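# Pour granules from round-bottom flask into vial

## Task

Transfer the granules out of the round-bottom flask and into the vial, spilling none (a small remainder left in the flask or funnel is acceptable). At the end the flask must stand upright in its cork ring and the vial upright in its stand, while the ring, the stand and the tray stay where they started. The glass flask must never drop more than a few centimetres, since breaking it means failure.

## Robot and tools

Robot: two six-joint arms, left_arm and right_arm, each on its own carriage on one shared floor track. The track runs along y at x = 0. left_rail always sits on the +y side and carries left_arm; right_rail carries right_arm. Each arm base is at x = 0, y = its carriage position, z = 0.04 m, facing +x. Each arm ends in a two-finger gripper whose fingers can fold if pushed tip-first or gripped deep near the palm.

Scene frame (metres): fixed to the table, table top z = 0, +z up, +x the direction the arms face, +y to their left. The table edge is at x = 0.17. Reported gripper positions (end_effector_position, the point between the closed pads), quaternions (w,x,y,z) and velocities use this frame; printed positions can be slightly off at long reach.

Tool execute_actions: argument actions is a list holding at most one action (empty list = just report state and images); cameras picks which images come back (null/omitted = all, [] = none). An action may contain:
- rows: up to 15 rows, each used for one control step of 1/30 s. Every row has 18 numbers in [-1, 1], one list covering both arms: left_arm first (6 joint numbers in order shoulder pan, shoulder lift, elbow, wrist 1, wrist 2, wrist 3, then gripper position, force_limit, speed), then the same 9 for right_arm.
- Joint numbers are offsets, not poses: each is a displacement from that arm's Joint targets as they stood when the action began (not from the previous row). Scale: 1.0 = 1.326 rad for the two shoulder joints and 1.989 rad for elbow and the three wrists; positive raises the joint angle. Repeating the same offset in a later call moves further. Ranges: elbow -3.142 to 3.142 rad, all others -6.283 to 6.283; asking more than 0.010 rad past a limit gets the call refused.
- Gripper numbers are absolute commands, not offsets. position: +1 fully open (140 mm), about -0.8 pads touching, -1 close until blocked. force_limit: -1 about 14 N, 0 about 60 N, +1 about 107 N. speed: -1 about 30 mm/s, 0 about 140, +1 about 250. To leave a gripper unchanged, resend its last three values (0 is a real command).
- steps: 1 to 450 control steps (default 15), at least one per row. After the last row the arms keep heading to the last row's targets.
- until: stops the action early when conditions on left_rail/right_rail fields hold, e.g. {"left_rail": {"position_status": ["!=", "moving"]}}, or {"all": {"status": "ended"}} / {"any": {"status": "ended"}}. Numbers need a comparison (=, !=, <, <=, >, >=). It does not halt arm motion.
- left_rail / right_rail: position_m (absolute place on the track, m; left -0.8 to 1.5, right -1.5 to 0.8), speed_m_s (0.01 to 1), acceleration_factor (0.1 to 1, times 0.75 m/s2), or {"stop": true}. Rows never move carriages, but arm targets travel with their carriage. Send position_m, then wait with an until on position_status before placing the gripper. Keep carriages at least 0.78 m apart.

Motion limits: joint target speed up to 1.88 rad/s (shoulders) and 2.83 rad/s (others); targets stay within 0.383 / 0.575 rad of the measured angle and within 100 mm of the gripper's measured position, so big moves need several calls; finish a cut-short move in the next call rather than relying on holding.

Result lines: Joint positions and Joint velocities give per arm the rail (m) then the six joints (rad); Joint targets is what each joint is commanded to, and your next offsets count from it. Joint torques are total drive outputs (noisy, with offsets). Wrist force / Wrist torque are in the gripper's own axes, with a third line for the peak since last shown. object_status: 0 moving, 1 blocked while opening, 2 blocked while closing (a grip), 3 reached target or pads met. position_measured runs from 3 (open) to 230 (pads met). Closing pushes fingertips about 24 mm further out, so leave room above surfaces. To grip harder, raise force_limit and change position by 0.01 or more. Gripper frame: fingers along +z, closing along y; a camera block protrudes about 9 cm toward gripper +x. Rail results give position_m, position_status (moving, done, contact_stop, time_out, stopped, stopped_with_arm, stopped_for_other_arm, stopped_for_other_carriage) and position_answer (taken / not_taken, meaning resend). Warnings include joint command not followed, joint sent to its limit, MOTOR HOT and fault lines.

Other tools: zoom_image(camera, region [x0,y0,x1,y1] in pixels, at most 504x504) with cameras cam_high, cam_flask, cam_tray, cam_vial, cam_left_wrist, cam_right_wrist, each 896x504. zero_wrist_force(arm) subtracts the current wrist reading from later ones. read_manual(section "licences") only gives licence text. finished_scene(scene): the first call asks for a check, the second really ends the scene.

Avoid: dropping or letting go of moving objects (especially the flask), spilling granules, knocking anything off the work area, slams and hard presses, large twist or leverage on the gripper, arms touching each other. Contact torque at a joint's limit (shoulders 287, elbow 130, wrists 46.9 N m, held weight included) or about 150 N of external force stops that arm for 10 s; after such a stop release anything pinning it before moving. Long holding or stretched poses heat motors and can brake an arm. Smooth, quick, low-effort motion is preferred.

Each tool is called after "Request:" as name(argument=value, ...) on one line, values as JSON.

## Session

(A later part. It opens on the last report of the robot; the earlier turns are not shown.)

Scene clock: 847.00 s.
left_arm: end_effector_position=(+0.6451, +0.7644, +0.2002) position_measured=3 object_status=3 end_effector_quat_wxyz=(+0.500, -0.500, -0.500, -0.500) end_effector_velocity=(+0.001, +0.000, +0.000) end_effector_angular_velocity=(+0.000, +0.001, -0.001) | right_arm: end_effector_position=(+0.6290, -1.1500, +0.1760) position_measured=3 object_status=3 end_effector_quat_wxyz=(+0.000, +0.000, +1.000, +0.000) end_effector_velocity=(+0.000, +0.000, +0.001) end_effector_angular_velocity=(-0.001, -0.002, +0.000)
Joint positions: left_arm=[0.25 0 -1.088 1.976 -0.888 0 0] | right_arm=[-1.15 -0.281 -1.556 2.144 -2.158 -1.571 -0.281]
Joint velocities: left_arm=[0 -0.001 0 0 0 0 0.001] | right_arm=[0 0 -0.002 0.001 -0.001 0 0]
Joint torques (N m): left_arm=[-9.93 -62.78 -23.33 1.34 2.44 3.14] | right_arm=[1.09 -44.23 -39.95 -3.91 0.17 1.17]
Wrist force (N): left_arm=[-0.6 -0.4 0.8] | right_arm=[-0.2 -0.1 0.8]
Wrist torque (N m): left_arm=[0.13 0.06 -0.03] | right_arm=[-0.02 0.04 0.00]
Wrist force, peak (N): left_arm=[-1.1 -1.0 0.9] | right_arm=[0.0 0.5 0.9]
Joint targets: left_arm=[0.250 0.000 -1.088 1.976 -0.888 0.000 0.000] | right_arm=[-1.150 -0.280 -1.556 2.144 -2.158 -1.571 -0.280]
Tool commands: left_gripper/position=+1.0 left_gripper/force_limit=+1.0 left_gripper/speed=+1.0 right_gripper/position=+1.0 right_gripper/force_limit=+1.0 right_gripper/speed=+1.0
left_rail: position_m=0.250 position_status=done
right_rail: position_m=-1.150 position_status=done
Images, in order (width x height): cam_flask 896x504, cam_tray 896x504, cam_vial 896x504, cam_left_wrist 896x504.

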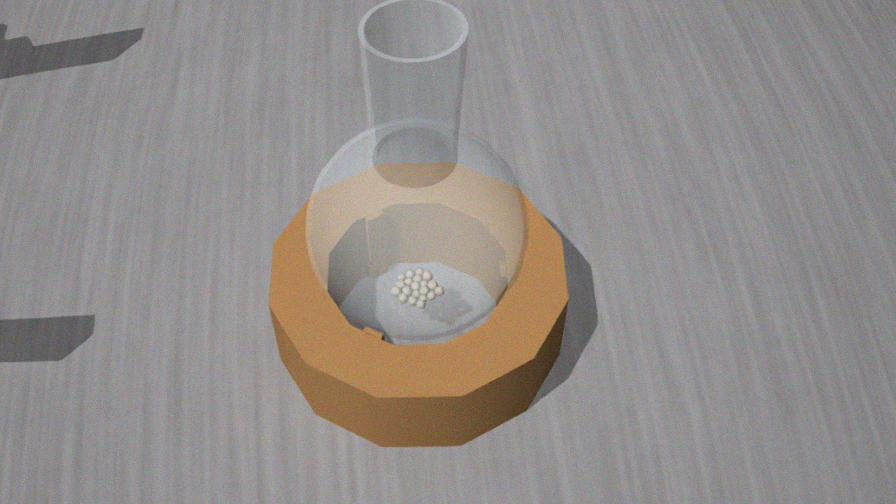

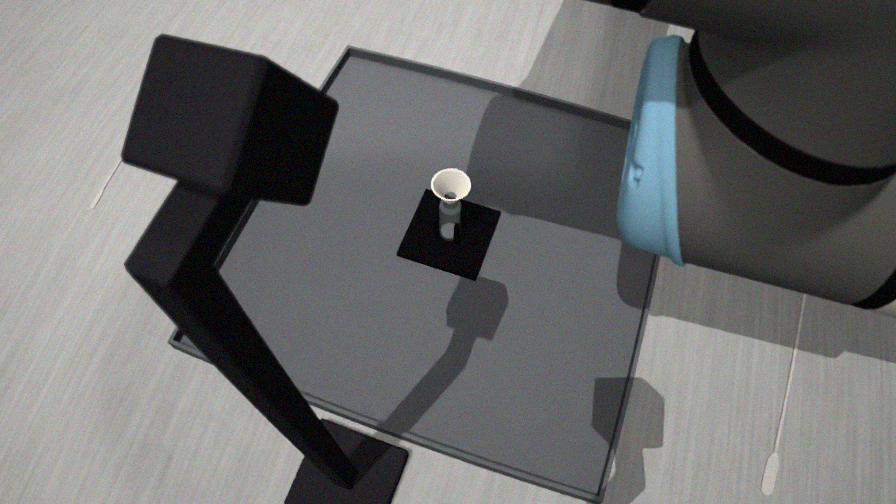

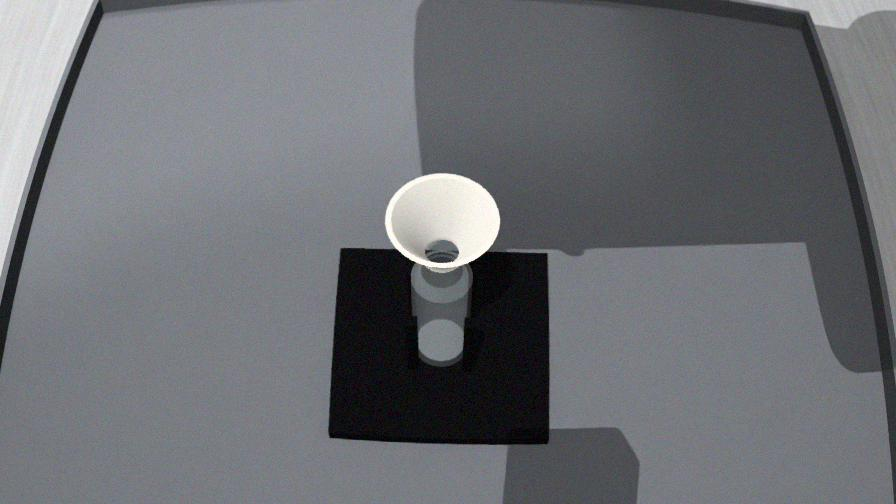

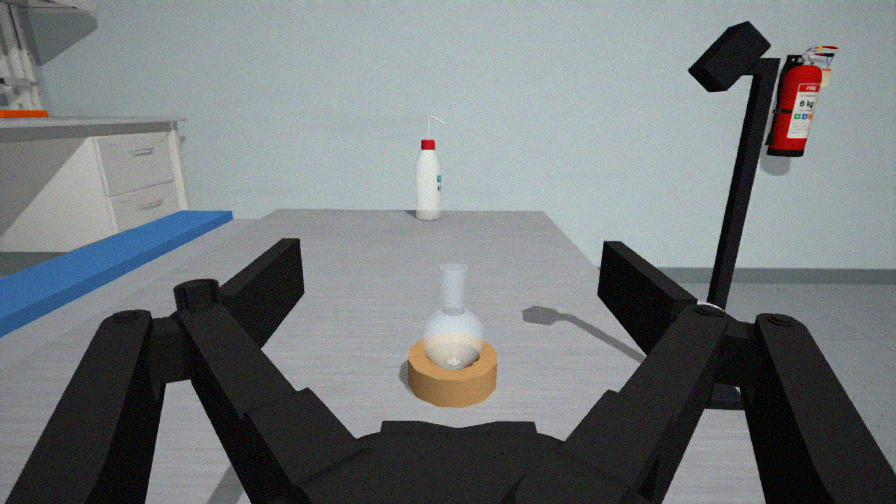

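Request:
execute_actions(actions=[{"rows":[[0,0.00028,0.00002,-0.0002,0,0,1,1,1,0,0,0,0,0,0,1,1,1],[0,0.00202,0.00011,-0.00146,0,0,1,1,1,0,0,0,0,0,0,1,1,1],[0,0.0061,0.00033,-0.00439,0,0,1,1,1,0,0,0,0,0,0,1,1,1],[0,0.01284,0.00069,-0.00925,0,0,1,1,1,0,0,0,0,0,0,1,1,1],[0,0.02211,0.00119,-0.01592,0,0,1,1,1,0,0,0,0,0,0,1,1,1],[0,0.03343,0.00179,-0.02408,0,0,1,1,1,0,0,0,0,0,0,1,1,1],[0,0.0461,0.00247,-0.0332,0,0,1,1,1,0,0,0,0,0,0,1,1,1],[0,0.05922,0.00318,-0.04266,0,0,1,1,1,0,0,0,0,0,0,1,1,1],[0,0.07189,0.00386,-0.05178,0,0,1,1,1,0,0,0,0,0,0,1,1,1],[0,0.08321,0.00446,-0.05994,0,0,1,1,1,0,0,0,0,0,0,1,1,1],[0,0.09248,0.00496,-0.06661,0,0,1,1,1,0,0,0,0,0,0,1,1,1],[0,0.09922,0.00532,-0.07147,0,0,1,1,1,0,0,0,0,0,0,1,1,1],[0,0.1033,0.00554,-0.0744,0,0,1,1,1,0,0,0,0,0,0,1,1,1],[0,0.10504,0.00563,-0.07565,0,0,1,1,1,0,0,0,0,0,0,1,1,1],[0,0.10532,0.00565,-0.07586,0,0,1,1,1,0,0,0,0,0,0,1,1,1]],"steps":20}], cameras=["cam_left_wrist", "cam_flask"])

Scene clock: 914.47 s.
left_arm: end_effector_position=(+0.6472, +0.7644, +0.1065) position_measured=3 object_status=3 end_effector_quat_wxyz=(+0.500, -0.500, -0.500, -0.500) end_effector_velocity=(+0.001, +0.000, -0.002) end_effector_angular_velocity=(+0.000, +0.001, -0.002) | right_arm: end_effector_position=(+0.6290, -1.1500, +0.1760) position_measured=3 object_status=3 end_effector_quat_wxyz=(+0.000, +0.000, +1.000, +0.000) end_effector_velocity=(+0.000, +0.000, +0.000) end_effector_angular_velocity=(+0.000, +0.001, +0.001)
Joint positions: left_arm=[0.25 0 -0.949 1.988 -1.039 0 0] | right_arm=[-1.15 -0.281 -1.556 2.144 -2.158 -1.571 -0.281]
Joint velocities: left_arm=[0 0 0.003 0 -0.003 0.002 0.001] | right_arm=[0 0.001 0 0.001 0 0 0]
Joint torques (N m): left_arm=[-8.55 -74.07 -10.02 -2.2 1.98 3.21] | right_arm=[1.56 -42.81 -40.07 -4.31 0.3 0.97]
Wrist force (N): left_arm=[-0.8 -0.8 0.9] | right_arm=[0.1 0.2 0.6]
Wrist torque (N m): left_arm=[0.05 0.08 -0.01] | right_arm=[0.04 -0.01 0.00]
Wrist force, peak (N): left_arm=[-3.2 -0.5 1.0] | right_arm=[-0.5 0.6 0.8]
Joint targets: left_arm=[0.250 0.000 -0.949 1.988 -1.039 0.000 0.000] | right_arm=[-1.150 -0.280 -1.556 2.144 -2.158 -1.571 -0.280]
left_rail: position_m=0.250 position_status=done
right_rail: position_m=-1.150 position_status=done
Images, in order (width x height): cam_flask 896x504, cam_left_wrist 896x504.

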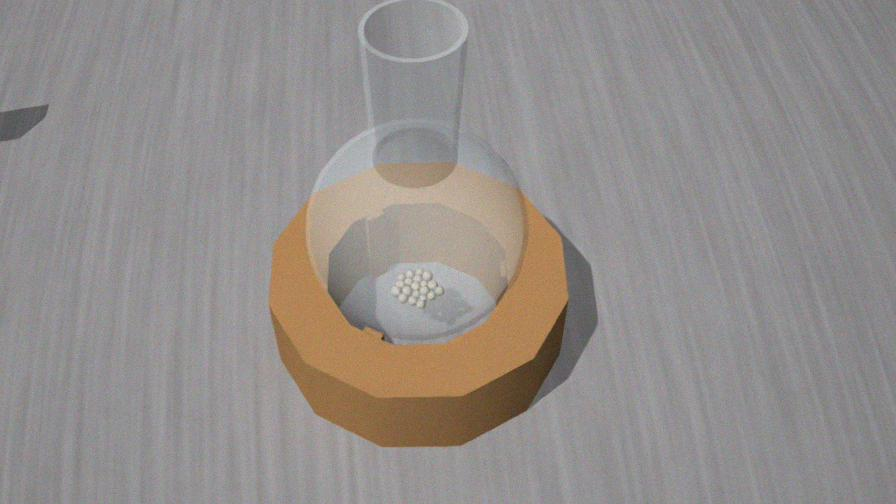

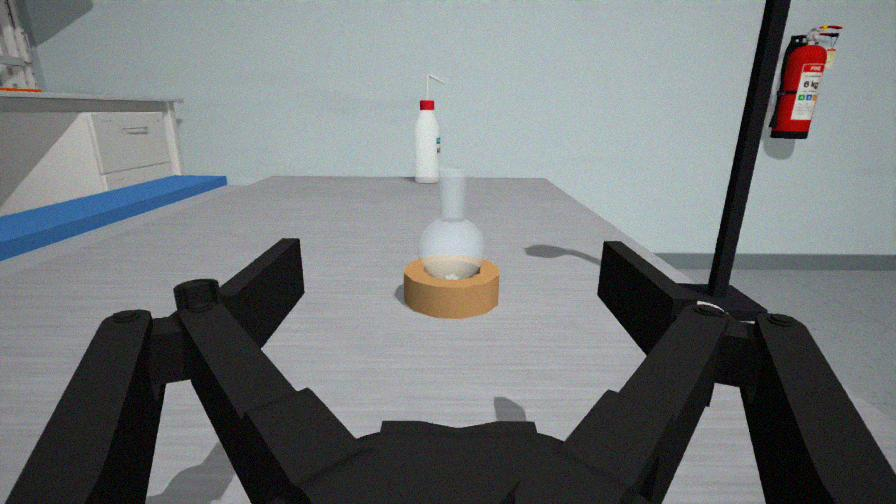

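Request:
execute_actions(actions=[{"left_rail":{"position_m":0.40,"speed_m_s":0.2},"steps":150,"until":{"any":{"status":"ended"}}}], cameras=["cam_left_wrist", "cam_flask"])

Scene clock: 924.67 s.
left_arm: end_effector_position=(+0.6472, +0.9143, +0.1062) position_measured=3 object_status=3 end_effector_quat_wxyz=(+0.500, -0.500, -0.500, -0.500) end_effector_velocity=(+0.000, +0.001, +0.000) end_effector_angular_velocity=(+0.000, +0.000, +0.000) | right_arm: end_effector_position=(+0.6290, -1.1500, +0.1760) position_measured=3 object_status=3 end_effector_quat_wxyz=(+0.000, +0.000, +1.000, +0.000) end_effector_velocity=(+0.000, +0.000, +0.000) end_effector_angular_velocity=(-0.001, +0.001, +0.001)
Joint positions: left_arm=[0.4 -0.001 -0.949 1.988 -1.039 0 0] | right_arm=[-1.15 -0.281 -1.556 2.144 -2.158 -1.571 -0.281]
Joint velocities: left_arm=[0.001 0 0 0.001 -0.001 0 0] | right_arm=[0 0.001 0.001 0 0 -0.001 0]
Joint torques (N m): left_arm=[7.94 -69.4 -21.51 -0.61 1.46 2.9] | right_arm=[2.05 -43.78 -39.8 -3.93 -0.25 0.98]
Wrist force (N): left_arm=[-1.0 -0.9 1.1] | right_arm=[0.0 0.2 0.6]
Wrist torque (N m): left_arm=[0.01 0.15 -0.01] | right_arm=[0.04 0.00 0.00]
Wrist force, peak (N): left_arm=[-1.2 -0.9 2.8] | right_arm=[-0.4 0.6 0.8]
Joint targets: left_arm=[0.400 0.000 -0.949 1.988 -1.039 0.000 0.000] | right_arm=[-1.150 -0.280 -1.556 2.144 -2.158 -1.571 -0.280]
Tool commands: left_gripper/position=+1.0 left_gripper/force_limit=+1.0 left_gripper/speed=+1.0 right_gripper/position=+1.0 right_gripper/force_limit=+1.0 right_gripper/speed=+1.0
left_rail: position_m=0.400 speed_m_s=0.20 position_status=done
right_rail: position_m=-1.150 position_status=done
Images, in order (width x height): cam_flask 896x504, cam_left_wrist 896x504.

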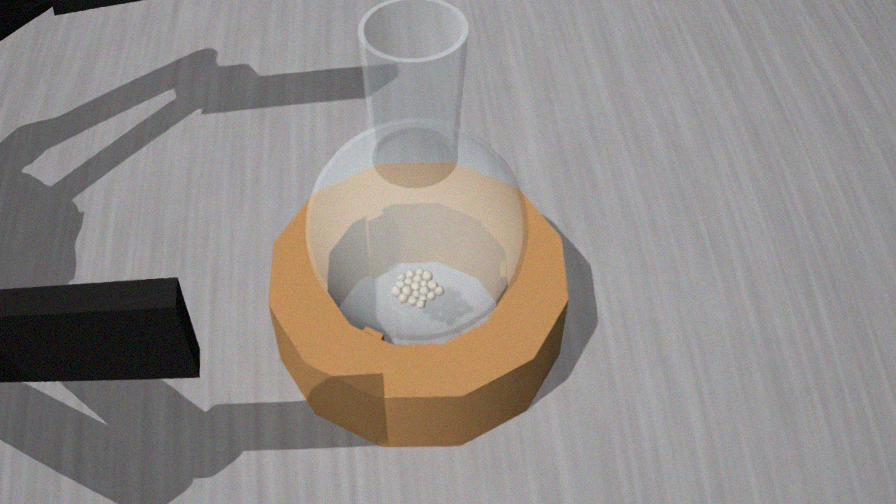

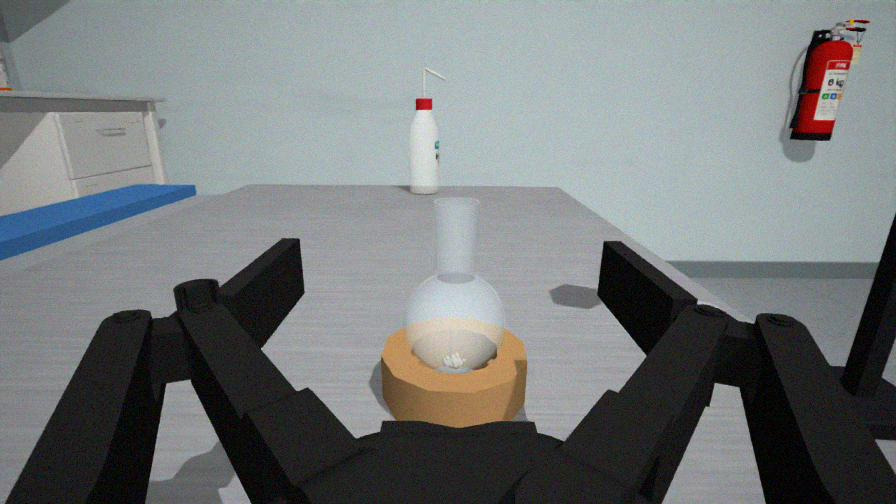

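Request:
zoom_image(camera="cam_left_wrist", region=[370, 180, 540, 440])

Request:
zoom_image(camera="cam_flask", region=[0, 0, 504, 504])

Scaled by 1.938 from the camera's 896x504 image, which has a finer 1280x720 frame.

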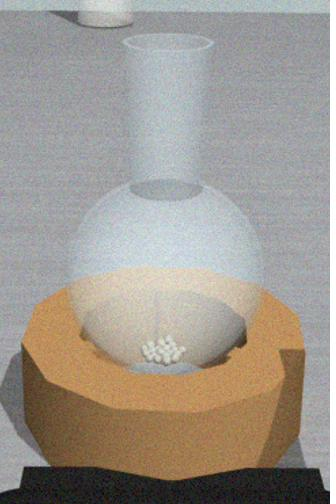

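Scaled by 1.000.

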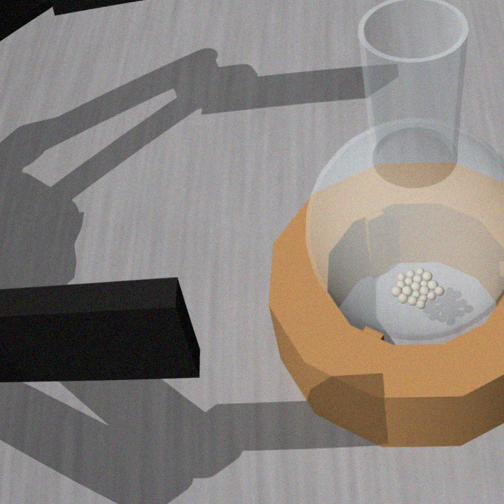

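Request:
execute_actions(actions=[{"rows":[[0,0.0003,-0.00019,-0.00001,0,0,1,1,1,0,0,0,0,0,0,1,1,1],[0,0.0012,-0.00075,-0.00005,0,0,1,1,1,0,0,0,0,0,0,1,1,1],[0,0.003,-0.00187,-0.00012,0,0,1,1,1,0,0,0,0,0,0,1,1,1],[0,0.0048,-0.003,-0.0002,0,0,1,1,1,0,0,0,0,0,0,1,1,1],[0,0.0057,-0.00356,-0.00023,0,0,1,1,1,0,0,0,0,0,0,1,1,1],[0,0.00599,-0.00375,-0.00025,0,0,1,1,1,0,0,0,0,0,0,1,1,1]],"steps":10}], cameras=[])

Request:
execute_actions(actions=[{"left_rail":{"position_m":0.43,"speed_m_s":0.08},"steps":150,"until":{"any":{"status":"ended"}}}], cameras=["cam_left_wrist", "cam_flask"])

Scene clock: 999.23 s.
left_arm: end_effector_position=(+0.6507, +0.9144, +0.1033) position_measured=3 object_status=3 end_effector_quat_wxyz=(+0.500, -0.500, -0.500, -0.500) end_effector_velocity=(+0.002, +0.000, -0.001) end_effector_angular_velocity=(+0.000, +0.000, -0.001) | right_arm: end_effector_position=(+0.6290, -1.1500, +0.1760) position_measured=3 object_status=3 end_effector_quat_wxyz=(+0.000, +0.000, +1.000, +0.000) end_effector_velocity=(+0.000, +0.000, +0.000) end_effector_angular_velocity=(+0.000, +0.000, +0.000)
Joint positions: left_arm=[0.4 0 -0.941 1.98 -1.04 0 0] | right_arm=[-1.15 -0.281 -1.556 2.144 -2.158 -1.571 -0.281]
Joint velocities: left_arm=[0 0 0.003 -0.003 0 0 0.001] | right_arm=[0 0 0 0 0 0 0]
Joint torques (N m): left_arm=[10.28 -69.56 -31.22 -1.92 1.52 3.09] | right_arm=[3.68 -44.79 -40.34 -4.12 0.26 1.12]
Wrist force (N): left_arm=[-1.1 -0.8 0.9] | right_arm=[0.1 0.2 0.4]
Wrist torque (N m): left_arm=[0.05 0.16 -0.02] | right_arm=[0.05 -0.02 0.01]
Wrist force, peak (N): left_arm=[-1.6 -0.7 1.1] | right_arm=[-0.5 0.4 0.8]
Joint targets: left_arm=[0.400 0.000 -0.941 1.980 -1.040 0.000 0.000] | right_arm=[-1.150 -0.280 -1.556 2.144 -2.158 -1.571 -0.280]
left_rail: position_m=0.400 speed_m_s=0.20 position_status=done
right_rail: position_m=-1.150 position_status=done
No camera images: "cameras" was empty.

Scene clock: 999.97 s.
left_arm: end_effector_position=(+0.6509, +0.9445, +0.1032) position_measured=3 object_status=3 end_effector_quat_wxyz=(+0.500, -0.500, -0.500, -0.500) end_effector_velocity=(+0.000, +0.000, +0.000) end_effector_angular_velocity=(+0.000, +0.000, -0.001) | right_arm: end_effector_position=(+0.6290, -1.1500, +0.1760) position_measured=3 object_status=3 end_effector_quat_wxyz=(+0.000, +0.000, +1.000, +0.000) end_effector_velocity=(+0.000, +0.000, +0.001) end_effector_angular_velocity=(-0.001, -0.002, +0.000)
Joint positions: left_arm=[0.43 0 -0.941 1.98 -1.04 0 0] | right_arm=[-1.15 -0.281 -1.556 2.144 -2.158 -1.571 -0.281]
Joint velocities: left_arm=[0 -0.001 0 0 0 0 0] | right_arm=[0 0 -0.001 0 -0.001 0 0]
Joint torques (N m): left_arm=[6.53 -67.92 -31.96 -1.38 1.27 3.05] | right_arm=[2.89 -42.83 -39.55 -4.03 0.37 1.7]
Wrist force (N): left_arm=[-1.0 -0.6 1.1] | right_arm=[-0.3 0.3 0.3]
Wrist torque (N m): left_arm=[0.09 0.13 -0.02] | right_arm=[0.07 0.07 0.00]
Wrist force, peak (N): left_arm=[-1.0 -0.5 2.3] | right_arm=[-0.3 0.4 0.7]
Joint targets: left_arm=[0.430 0.000 -0.941 1.980 -1.040 0.000 0.000] | right_arm=[-1.150 -0.280 -1.556 2.144 -2.158 -1.571 -0.280]
Tool commands: left_gripper/position=+1.0 left_gripper/force_limit=+1.0 left_gripper/speed=+1.0 right_gripper/position=+1.0 right_gripper/force_limit=+1.0 right_gripper/speed=+1.0
left_rail: position_m=0.430 speed_m_s=0.08 position_status=done
right_rail: position_m=-1.150 position_status=done
Images, in order (width x height): cam_flask 896x504, cam_left_wrist 896x504.

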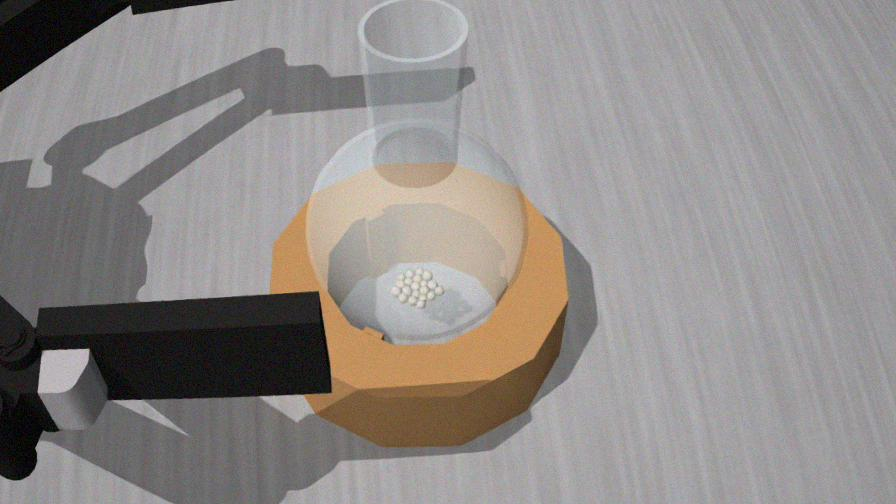

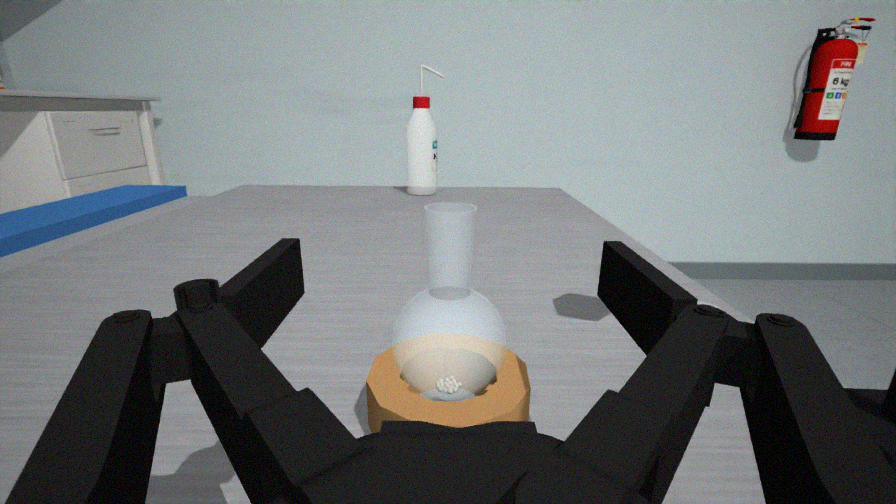

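Request:
execute_actions(actions=[{"left_rail":{"position_m":0.4415,"speed_m_s":0.05},"steps":150,"until":{"any":{"status":"ended"}}}], cameras=["cam_left_wrist", "cam_flask"])

Request:
zoom_image(camera="cam_left_wrist", region=[270, 180, 630, 440])

Scene clock: 1019.90 s.
left_arm: end_effector_position=(+0.6509, +0.9560, +0.1032) position_measured=3 object_status=3 end_effector_quat_wxyz=(+0.500, -0.500, -0.500, -0.500) end_effector_velocity=(+0.000, +0.000, +0.000) end_effector_angular_velocity=(+0.000, -0.002, +0.000) | right_arm: end_effector_position=(+0.6290, -1.1500, +0.1760) position_measured=3 object_status=3 end_effector_quat_wxyz=(+0.000, +0.000, +1.000, +0.000) end_effector_velocity=(+0.001, +0.000, +0.000) end_effector_angular_velocity=(+0.001, -0.001, +0.000)
Joint positions: left_arm=[0.442 -0.001 -0.941 1.98 -1.04 0 0] | right_arm=[-1.15 -0.281 -1.556 2.144 -2.158 -1.571 -0.281]
Joint velocities: left_arm=[0 0 0 0 0 0 -0.002] | right_arm=[0 -0.001 0.001 -0.001 -0.001 0.001 -0.001]
Joint torques (N m): left_arm=[5.24 -70.21 -22.09 0.18 1.03 2.88] | right_arm=[1.82 -45.12 -41.07 -4.16 -0.13 2.02]
Wrist force (N): left_arm=[-0.9 -0.5 0.8] | right_arm=[-0.2 0.2 0.7]
Wrist torque (N m): left_arm=[0.11 0.11 -0.02] | right_arm=[0.04 0.06 0.00]
Wrist force, peak (N): left_arm=[-1.3 -0.8 2.2] | right_arm=[-0.4 0.2 1.0]
Joint targets: left_arm=[0.442 0.000 -0.941 1.980 -1.040 0.000 0.000] | right_arm=[-1.150 -0.280 -1.556 2.144 -2.158 -1.571 -0.280]
Tool commands: left_gripper/position=+1.0 left_gripper/force_limit=+1.0 left_gripper/speed=+1.0 right_gripper/position=+1.0 right_gripper/force_limit=+1.0 right_gripper/speed=+1.0
left_rail: position_m=0.442 speed_m_s=0.05 position_status=done
right_rail: position_m=-1.150 position_status=done
Images, in order (width x height): cam_flask 896x504, cam_left_wrist 896x504.

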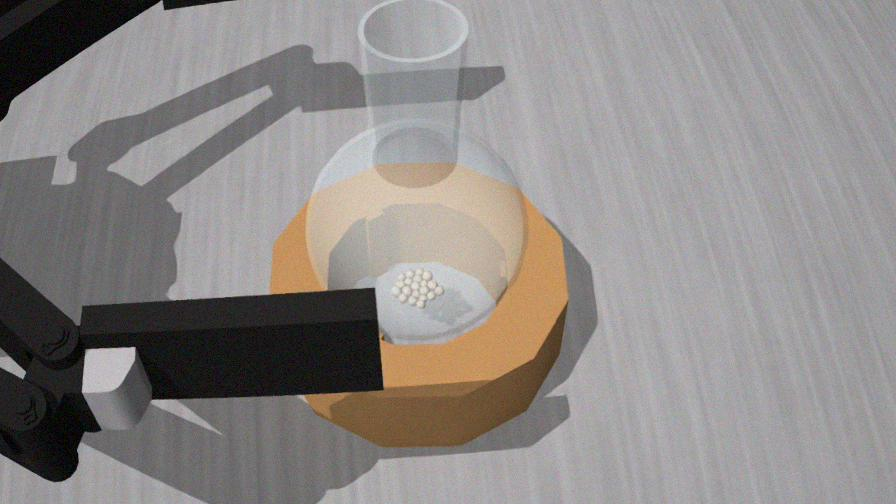

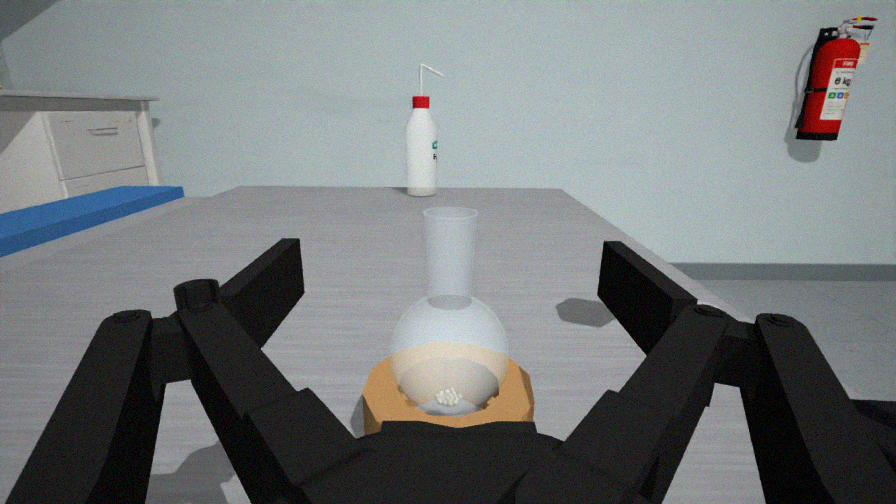

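Scaled by 1.400 from the camera's 896x504 image, which has a finer 1280x720 frame.

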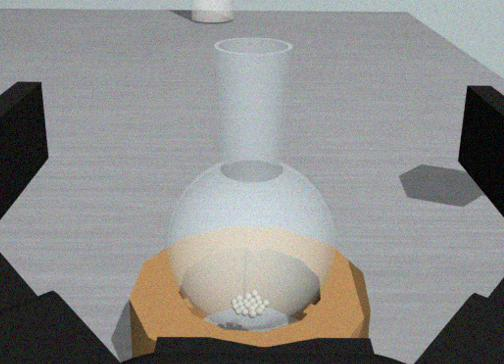

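Request:
execute_actions(actions=[{"rows":[[0,0,0,0,0,0,-0.2,-0.2,0,0,0,0,0,0,0,1,1,1]],"steps":35}], cameras=["cam_left_wrist", "cam_flask"])

Scene clock: 1040.80 s.
left_arm: end_effector_position=(+0.6509, +0.9559, +0.1032) position_measured=154 object_status=3 end_effector_quat_wxyz=(+0.500, -0.500, -0.500, -0.500) end_effector_velocity=(+0.000, +0.000, +0.000) end_effector_angular_velocity=(+0.000, -0.001, +0.001) | right_arm: end_effector_position=(+0.6290, -1.1500, +0.1760) position_measured=3 object_status=3 end_effector_quat_wxyz=(+0.000, +0.000, +1.000, +0.000) end_effector_velocity=(-0.001, +0.000, -0.001) end_effector_angular_velocity=(+0.000, +0.001, -0.001)
Joint positions: left_arm=[0.441 0 -0.941 1.98 -1.04 0 0] | right_arm=[-1.15 -0.281 -1.556 2.144 -2.158 -1.571 -0.281]
Joint velocities: left_arm=[0 0 0 0 0 0 -0.001] | right_arm=[0 0 0 0.001 0 0 0]
Joint torques (N m): left_arm=[11.96 -72.98 -11.47 1.27 0.68 2.87] | right_arm=[2.26 -44.11 -39.04 -3.72 0.19 1.39]
Wrist force (N): left_arm=[-0.9 -0.6 0.9] | right_arm=[0.0 0.6 0.8]
Wrist torque (N m): left_arm=[0.07 0.06 -0.02] | right_arm=[0.12 0.00 0.00]
Wrist force, peak (N): left_arm=[-1.5 -1.2 1.0] | right_arm=[0.1 0.2 1.1]
Joint targets: left_arm=[0.442 0.000 -0.941 1.980 -1.040 0.000 0.000] | right_arm=[-1.150 -0.280 -1.556 2.144 -2.158 -1.571 -0.280]
left_rail: position_m=0.441 position_m_goal=0.442 speed_m_s=0.05 position_status=done
right_rail: position_m=-1.150 position_status=done
Images, in order (width x height): cam_flask 896x504, cam_left_wrist 896x504.

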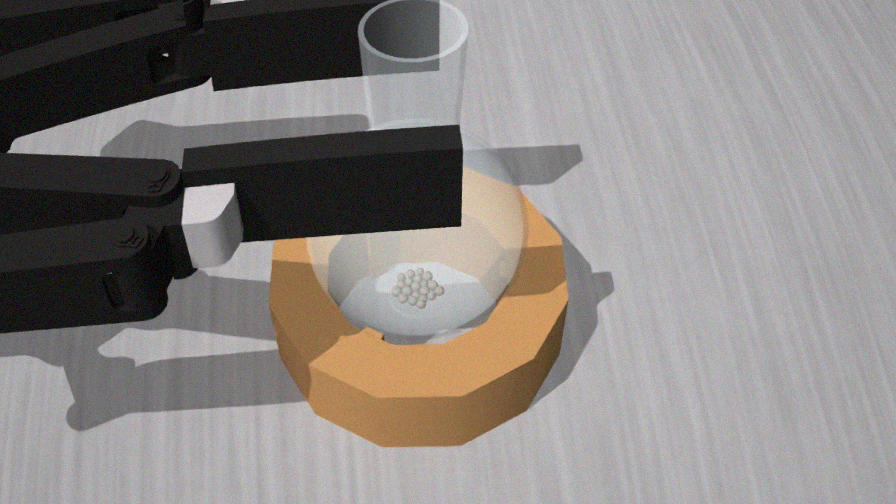

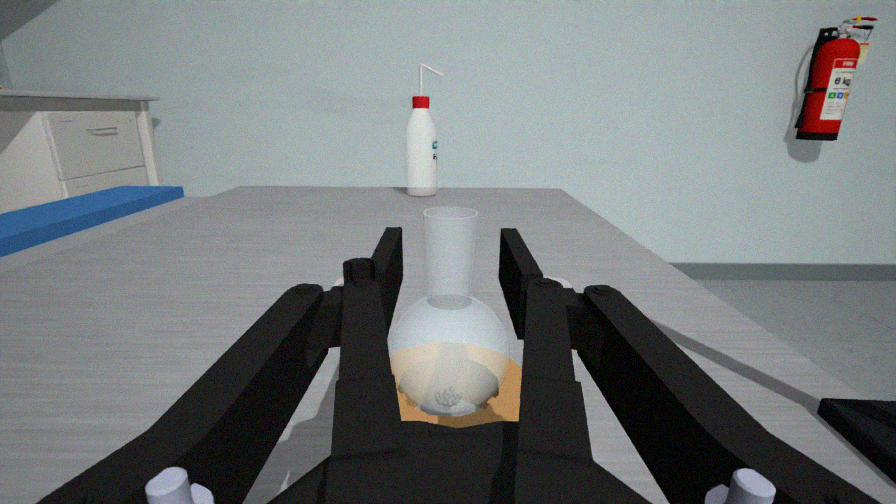

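Request:
execute_actions(actions=[{"rows":[[0,0,0,0,0,0,-1,-0.1,-1,0,0,0,0,0,0,1,1,1]],"steps":50}], cameras=["cam_left_wrist", "cam_flask"])

Request:
zoom_image(camera="cam_left_wrist", region=[330, 180, 570, 440])

Scene clock: 1052.03 s.
left_arm: end_effector_position=(+0.6509, +0.9559, +0.1032) position_measured=198 object_status=2 end_effector_quat_wxyz=(+0.500, -0.500, -0.500, -0.500) end_effector_velocity=(+0.000, +0.000, +0.000) end_effector_angular_velocity=(+0.000, +0.002, +0.000) | right_arm: end_effector_position=(+0.6290, -1.1500, +0.1760) position_measured=3 object_status=3 end_effector_quat_wxyz=(+0.000, +0.000, +1.000, +0.000) end_effector_velocity=(+0.000, +0.001, +0.001) end_effector_angular_velocity=(+0.001, -0.001, +0.002)
Joint positions: left_arm=[0.441 0 -0.941 1.98 -1.04 0 0] | right_arm=[-1.15 -0.281 -1.556 2.144 -2.158 -1.571 -0.281]
Joint velocities: left_arm=[0 0 0 0 0 0 0.002] | right_arm=[0 0.002 0 -0.001 0 0.001 0]
Joint torques (N m): left_arm=[9.79 -77.41 -13 1.72 -0.06 2.87] | right_arm=[2.58 -42.41 -39.53 -3.83 0.41 1.6]
Wrist force (N): left_arm=[-0.9 -0.8 0.7] | right_arm=[0.0 0.3 0.7]
Wrist torque (N m): left_arm=[0.11 0.08 -0.01] | right_arm=[0.06 0.00 0.01]
Wrist force, peak (N): left_arm=[-1.3 -0.5 1.5] | right_arm=[-0.4 0.1 0.9]
Joint targets: left_arm=[0.442 0.000 -0.941 1.980 -1.040 0.000 0.000] | right_arm=[-1.150 -0.280 -1.556 2.144 -2.158 -1.571 -0.280]
left_rail: position_m=0.441 position_m_goal=0.442 speed_m_s=0.05 position_status=done
right_rail: position_m=-1.150 position_status=done
Images, in order (width x height): cam_flask 896x504, cam_left_wrist 896x504.

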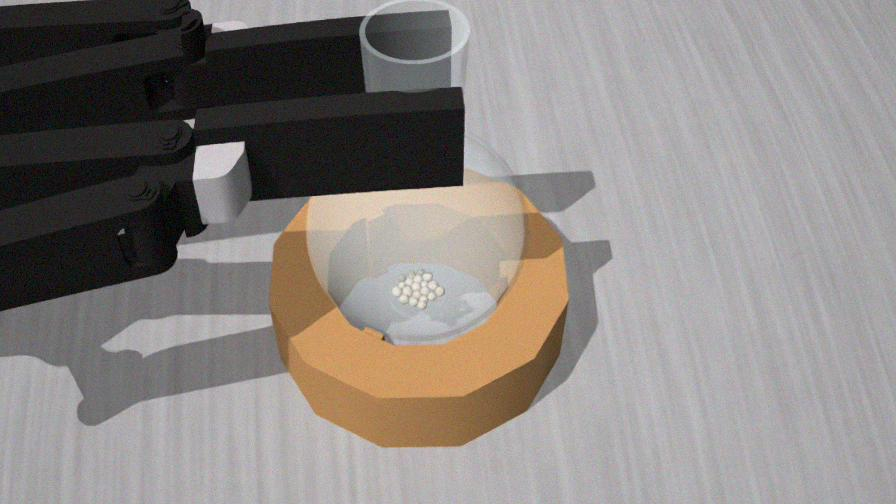

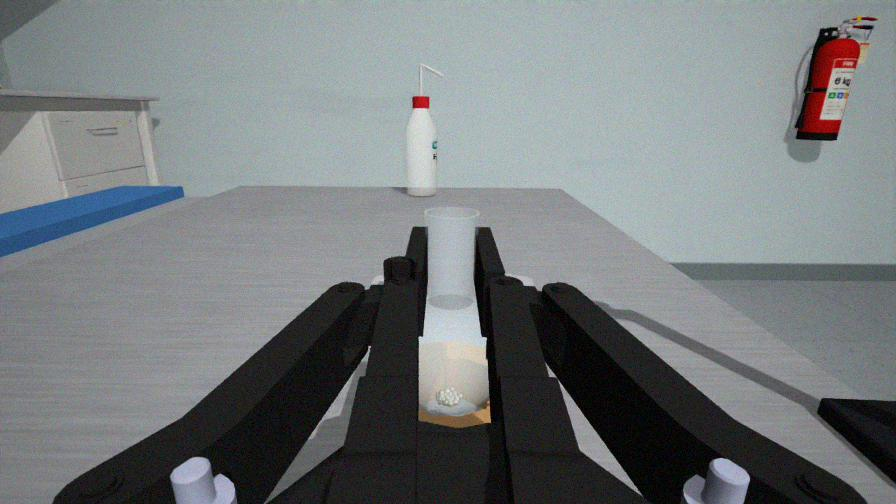

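Scaled by 1.938 from the camera's 896x504 image, which has a finer 1280x720 frame.

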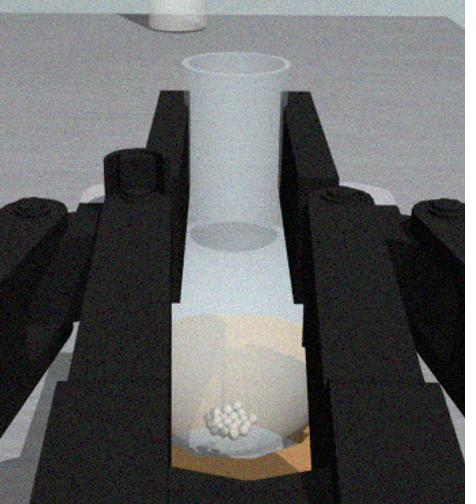

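Request:
execute_actions(actions=[{"rows":[[0,-0.00007,0,0.00005,0,0,-1,-0.1,-1,0,0,0,0,0,0,1,1,1],[0,-0.00048,-0.00001,0.00033,0,0,-1,-0.1,-1,0,0,0,0,0,0,1,1,1],[0,-0.00146,-0.00003,0.001,0,0,-1,-0.1,-1,0,0,0,0,0,0,1,1,1],[0,-0.00307,-0.00006,0.0021,0,0,-1,-0.1,-1,0,0,0,0,0,0,1,1,1],[0,-0.00529,-0.00009,0.00362,0,0,-1,-0.1,-1,0,0,0,0,0,0,1,1,1],[0,-0.00799,-0.00014,0.00547,0,0,-1,-0.1,-1,0,0,0,0,0,0,1,1,1],[0,-0.01102,-0.0002,0.00755,0,0,-1,-0.1,-1,0,0,0,0,0,0,1,1,1],[0,-0.01416,-0.00025,0.0097,0,0,-1,-0.1,-1,0,0,0,0,0,0,1,1,1],[0,-0.01719,-0.00031,0.01177,0,0,-1,-0.1,-1,0,0,0,0,0,0,1,1,1],[0,-0.0199,-0.00036,0.01362,0,0,-1,-0.1,-1,0,0,0,0,0,0,1,1,1],[0,-0.02211,-0.0004,0.01514,0,0,-1,-0.1,-1,0,0,0,0,0,0,1,1,1],[0,-0.02373,-0.00043,0.01624,0,0,-1,-0.1,-1,0,0,0,0,0,0,1,1,1],[0,-0.0247,-0.00044,0.01691,0,0,-1,-0.1,-1,0,0,0,0,0,0,1,1,1],[0,-0.02512,-0.00045,0.0172,0,0,-1,-0.1,-1,0,0,0,0,0,0,1,1,1],[0,-0.02518,-0.00045,0.01724,0,0,-1,-0.1,-1,0,0,0,0,0,0,1,1,1]],"steps":20}], cameras=["cam_left_wrist", "cam_flask"])

Scene clock: 1133.87 s.
left_arm: end_effector_position=(+0.6509, +0.9559, +0.1249) position_measured=198 object_status=2 end_effector_quat_wxyz=(+0.500, -0.500, -0.500, -0.500) end_effector_velocity=(-0.001, +0.001, +0.002) end_effector_angular_velocity=(+0.000, +0.001, +0.002) | right_arm: end_effector_position=(+0.6290, -1.1500, +0.1760) position_measured=3 object_status=3 end_effector_quat_wxyz=(+0.000, +0.000, +1.000, +0.000) end_effector_velocity=(+0.000, +0.000, +0.000) end_effector_angular_velocity=(+0.001, +0.000, +0.000)
Joint positions: left_arm=[0.442 0 -0.974 1.979 -1.006 0 0] | right_arm=[-1.15 -0.281 -1.556 2.144 -2.158 -1.571 -0.281]
Joint velocities: left_arm=[0 0.001 -0.003 0 0.003 -0.001 0] | right_arm=[0 0 0 0 -0.001 0.001 0]
Joint torques (N m): left_arm=[-2.93 -89.84 -34.35 2.7 -2.08 2.45] | right_arm=[7.23 -45.61 -39.66 -3.09 0.23 1.95]
Wrist force (N): left_arm=[-1.3 -0.9 1.3] | right_arm=[0.1 0.2 0.5]
Wrist torque (N m): left_arm=[0.03 0.02 -0.02] | right_arm=[0.03 -0.02 0.01]
Wrist force, peak (N): left_arm=[-2.5 -0.6 0.9] | right_arm=[-0.4 0.7 0.8]
Joint targets: left_arm=[0.442 0.000 -0.974 1.979 -1.006 0.000 0.000] | right_arm=[-1.150 -0.280 -1.556 2.144 -2.158 -1.571 -0.280]
left_rail: position_m=0.442 speed_m_s=0.05 position_status=done
right_rail: position_m=-1.150 position_status=done
Images, in order (width x height): cam_flask 896x504, cam_left_wrist 896x504.

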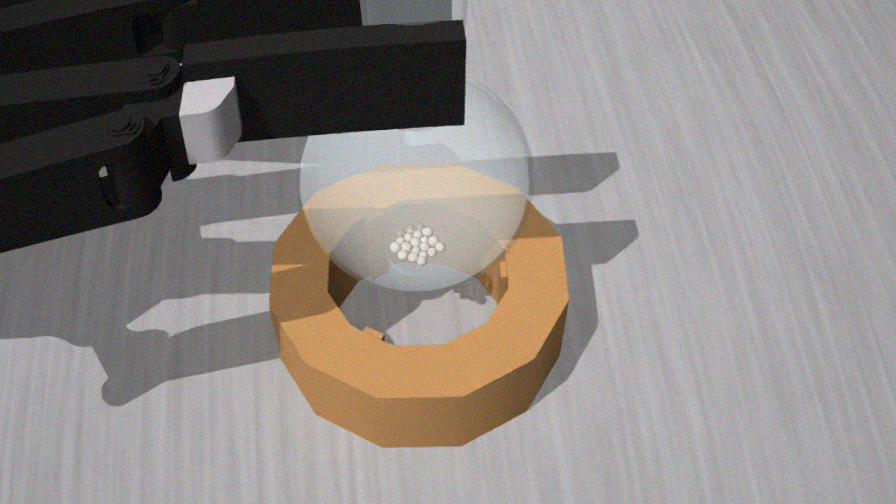

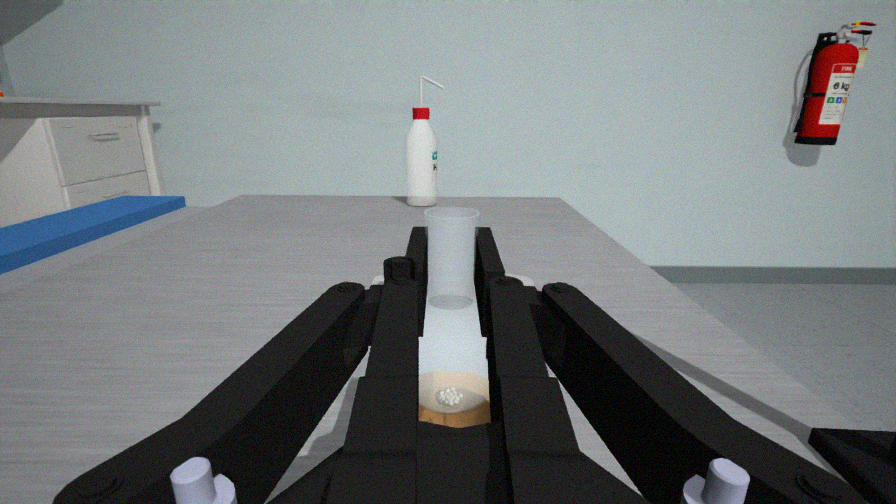

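Request:
execute_actions(actions=[{"rows":[[0,-0.00035,-0.00005,0.00028,0,0,-1,-0.1,-1,0,0,0,0,0,0,1,1,1],[0,-0.00251,-0.00032,0.002,0,0,-1,-0.1,-1,0,0,0,0,0,0,1,1,1],[0,-0.00757,-0.00097,0.00602,0,0,-1,-0.1,-1,0,0,0,0,0,0,1,1,1],[0,-0.01594,-0.00205,0.01268,0,0,-1,-0.1,-1,0,0,0,0,0,0,1,1,1],[0,-0.02744,-0.00353,0.02183,0,0,-1,-0.1,-1,0,0,0,0,0,0,1,1,1],[0,-0.0415,-0.00534,0.03301,0,0,-1,-0.1,-1,0,0,0,0,0,0,1,1,1],[0,-0.05723,-0.00736,0.04552,0,0,-1,-0.1,-1,0,0,0,0,0,0,1,1,1],[0,-0.07352,-0.00946,0.05847,0,0,-1,-0.1,-1,0,0,0,0,0,0,1,1,1],[0,-0.08925,-0.01149,0.07098,0,0,-1,-0.1,-1,0,0,0,0,0,0,1,1,1],[0,-0.1033,-0.01329,0.08216,0,0,-1,-0.1,-1,0,0,0,0,0,0,1,1,1],[0,-0.11481,-0.01477,0.09131,0,0,-1,-0.1,-1,0,0,0,0,0,0,1,1,1],[0,-0.12317,-0.01585,0.09797,0,0,-1,-0.1,-1,0,0,0,0,0,0,1,1,1],[0,-0.12823,-0.0165,0.10199,0,0,-1,-0.1,-1,0,0,0,0,0,0,1,1,1],[0,-0.13039,-0.01678,0.10371,0,0,-1,-0.1,-1,0,0,0,0,0,0,1,1,1],[0,-0.13074,-0.01683,0.10399,0,0,-1,-0.1,-1,0,0,0,0,0,0,1,1,1]],"steps":20}], cameras=["cam_left_wrist", "cam_high", "cam_flask"])

Scene clock: 1176.40 s.
left_arm: end_effector_position=(+0.6508, +0.9559, +0.2499) position_measured=198 object_status=2 end_effector_quat_wxyz=(+0.500, -0.500, -0.500, -0.500) end_effector_velocity=(+0.000, +0.000, +0.002) end_effector_angular_velocity=(+0.000, +0.000, +0.000) | right_arm: end_effector_position=(+0.6290, -1.1500, +0.1760) position_measured=3 object_status=3 end_effector_quat_wxyz=(+0.000, +0.000, +1.000, +0.000) end_effector_velocity=(+0.000, -0.001, +0.001) end_effector_angular_velocity=(+0.000, +0.000, -0.001)
Joint positions: left_arm=[0.442 0 -1.147 1.946 -0.799 0 0] | right_arm=[-1.15 -0.281 -1.556 2.144 -2.158 -1.571 -0.281]
Joint velocities: left_arm=[0 0 -0.002 -0.001 0.003 0 0.001] | right_arm=[0 -0.001 -0.001 0 0.001 0 0]
Joint torques (N m): left_arm=[-7.83 -87.03 -41.9 2.74 -1.9 2.31] | right_arm=[3.74 -44.83 -39.06 -3.56 0 2.55]
Wrist force (N): left_arm=[-1.0 -0.9 1.0] | right_arm=[-0.2 0.2 0.3]
Wrist torque (N m): left_arm=[0.04 -0.04 -0.05] | right_arm=[0.04 0.04 0.00]
Wrist force, peak (N): left_arm=[-4.4 -1.0 0.9] | right_arm=[-0.1 0.7 1.0]
Joint targets: left_arm=[0.442 0.000 -1.147 1.946 -0.799 0.000 0.000] | right_arm=[-1.150 -0.280 -1.556 2.144 -2.158 -1.571 -0.280]
left_rail: position_m=0.442 speed_m_s=0.05 position_status=done
right_rail: position_m=-1.150 position_status=done
Images, in order (width x height): cam_high 896x504, cam_flask 896x504, cam_left_wrist 896x504.

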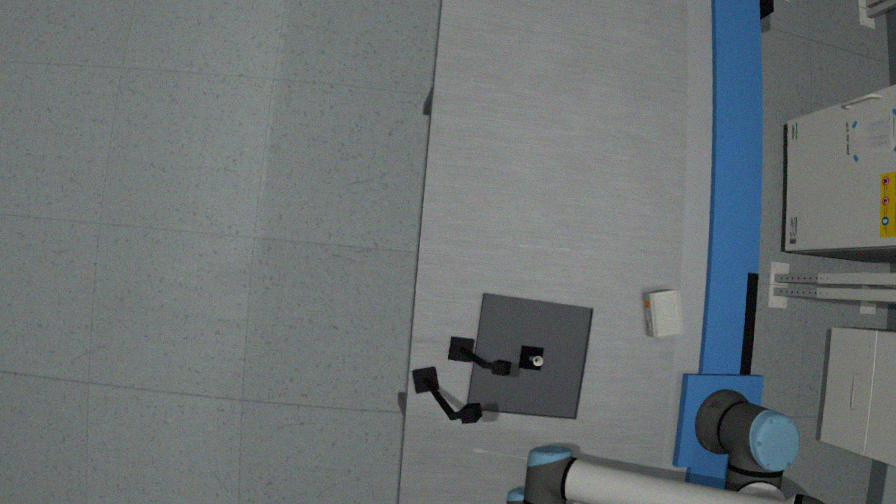

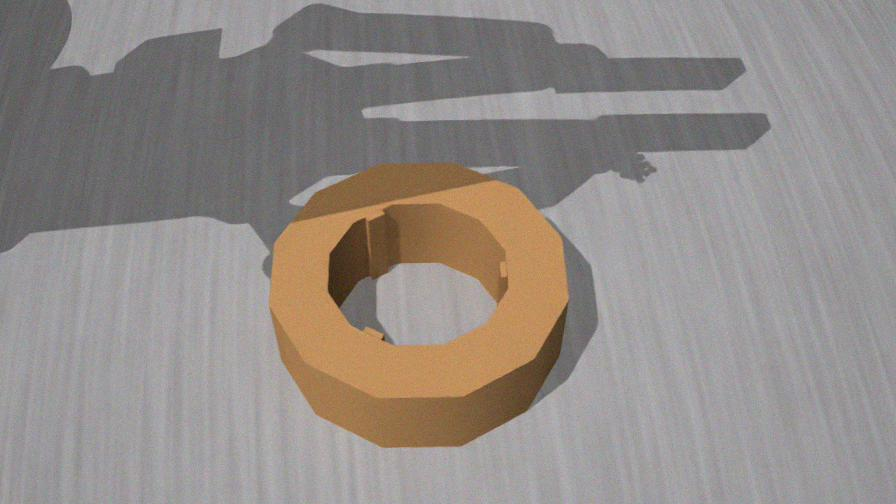

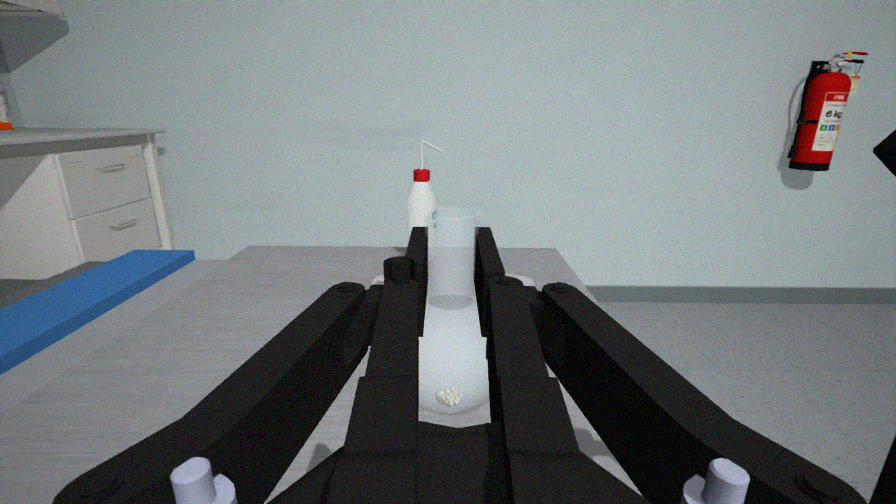

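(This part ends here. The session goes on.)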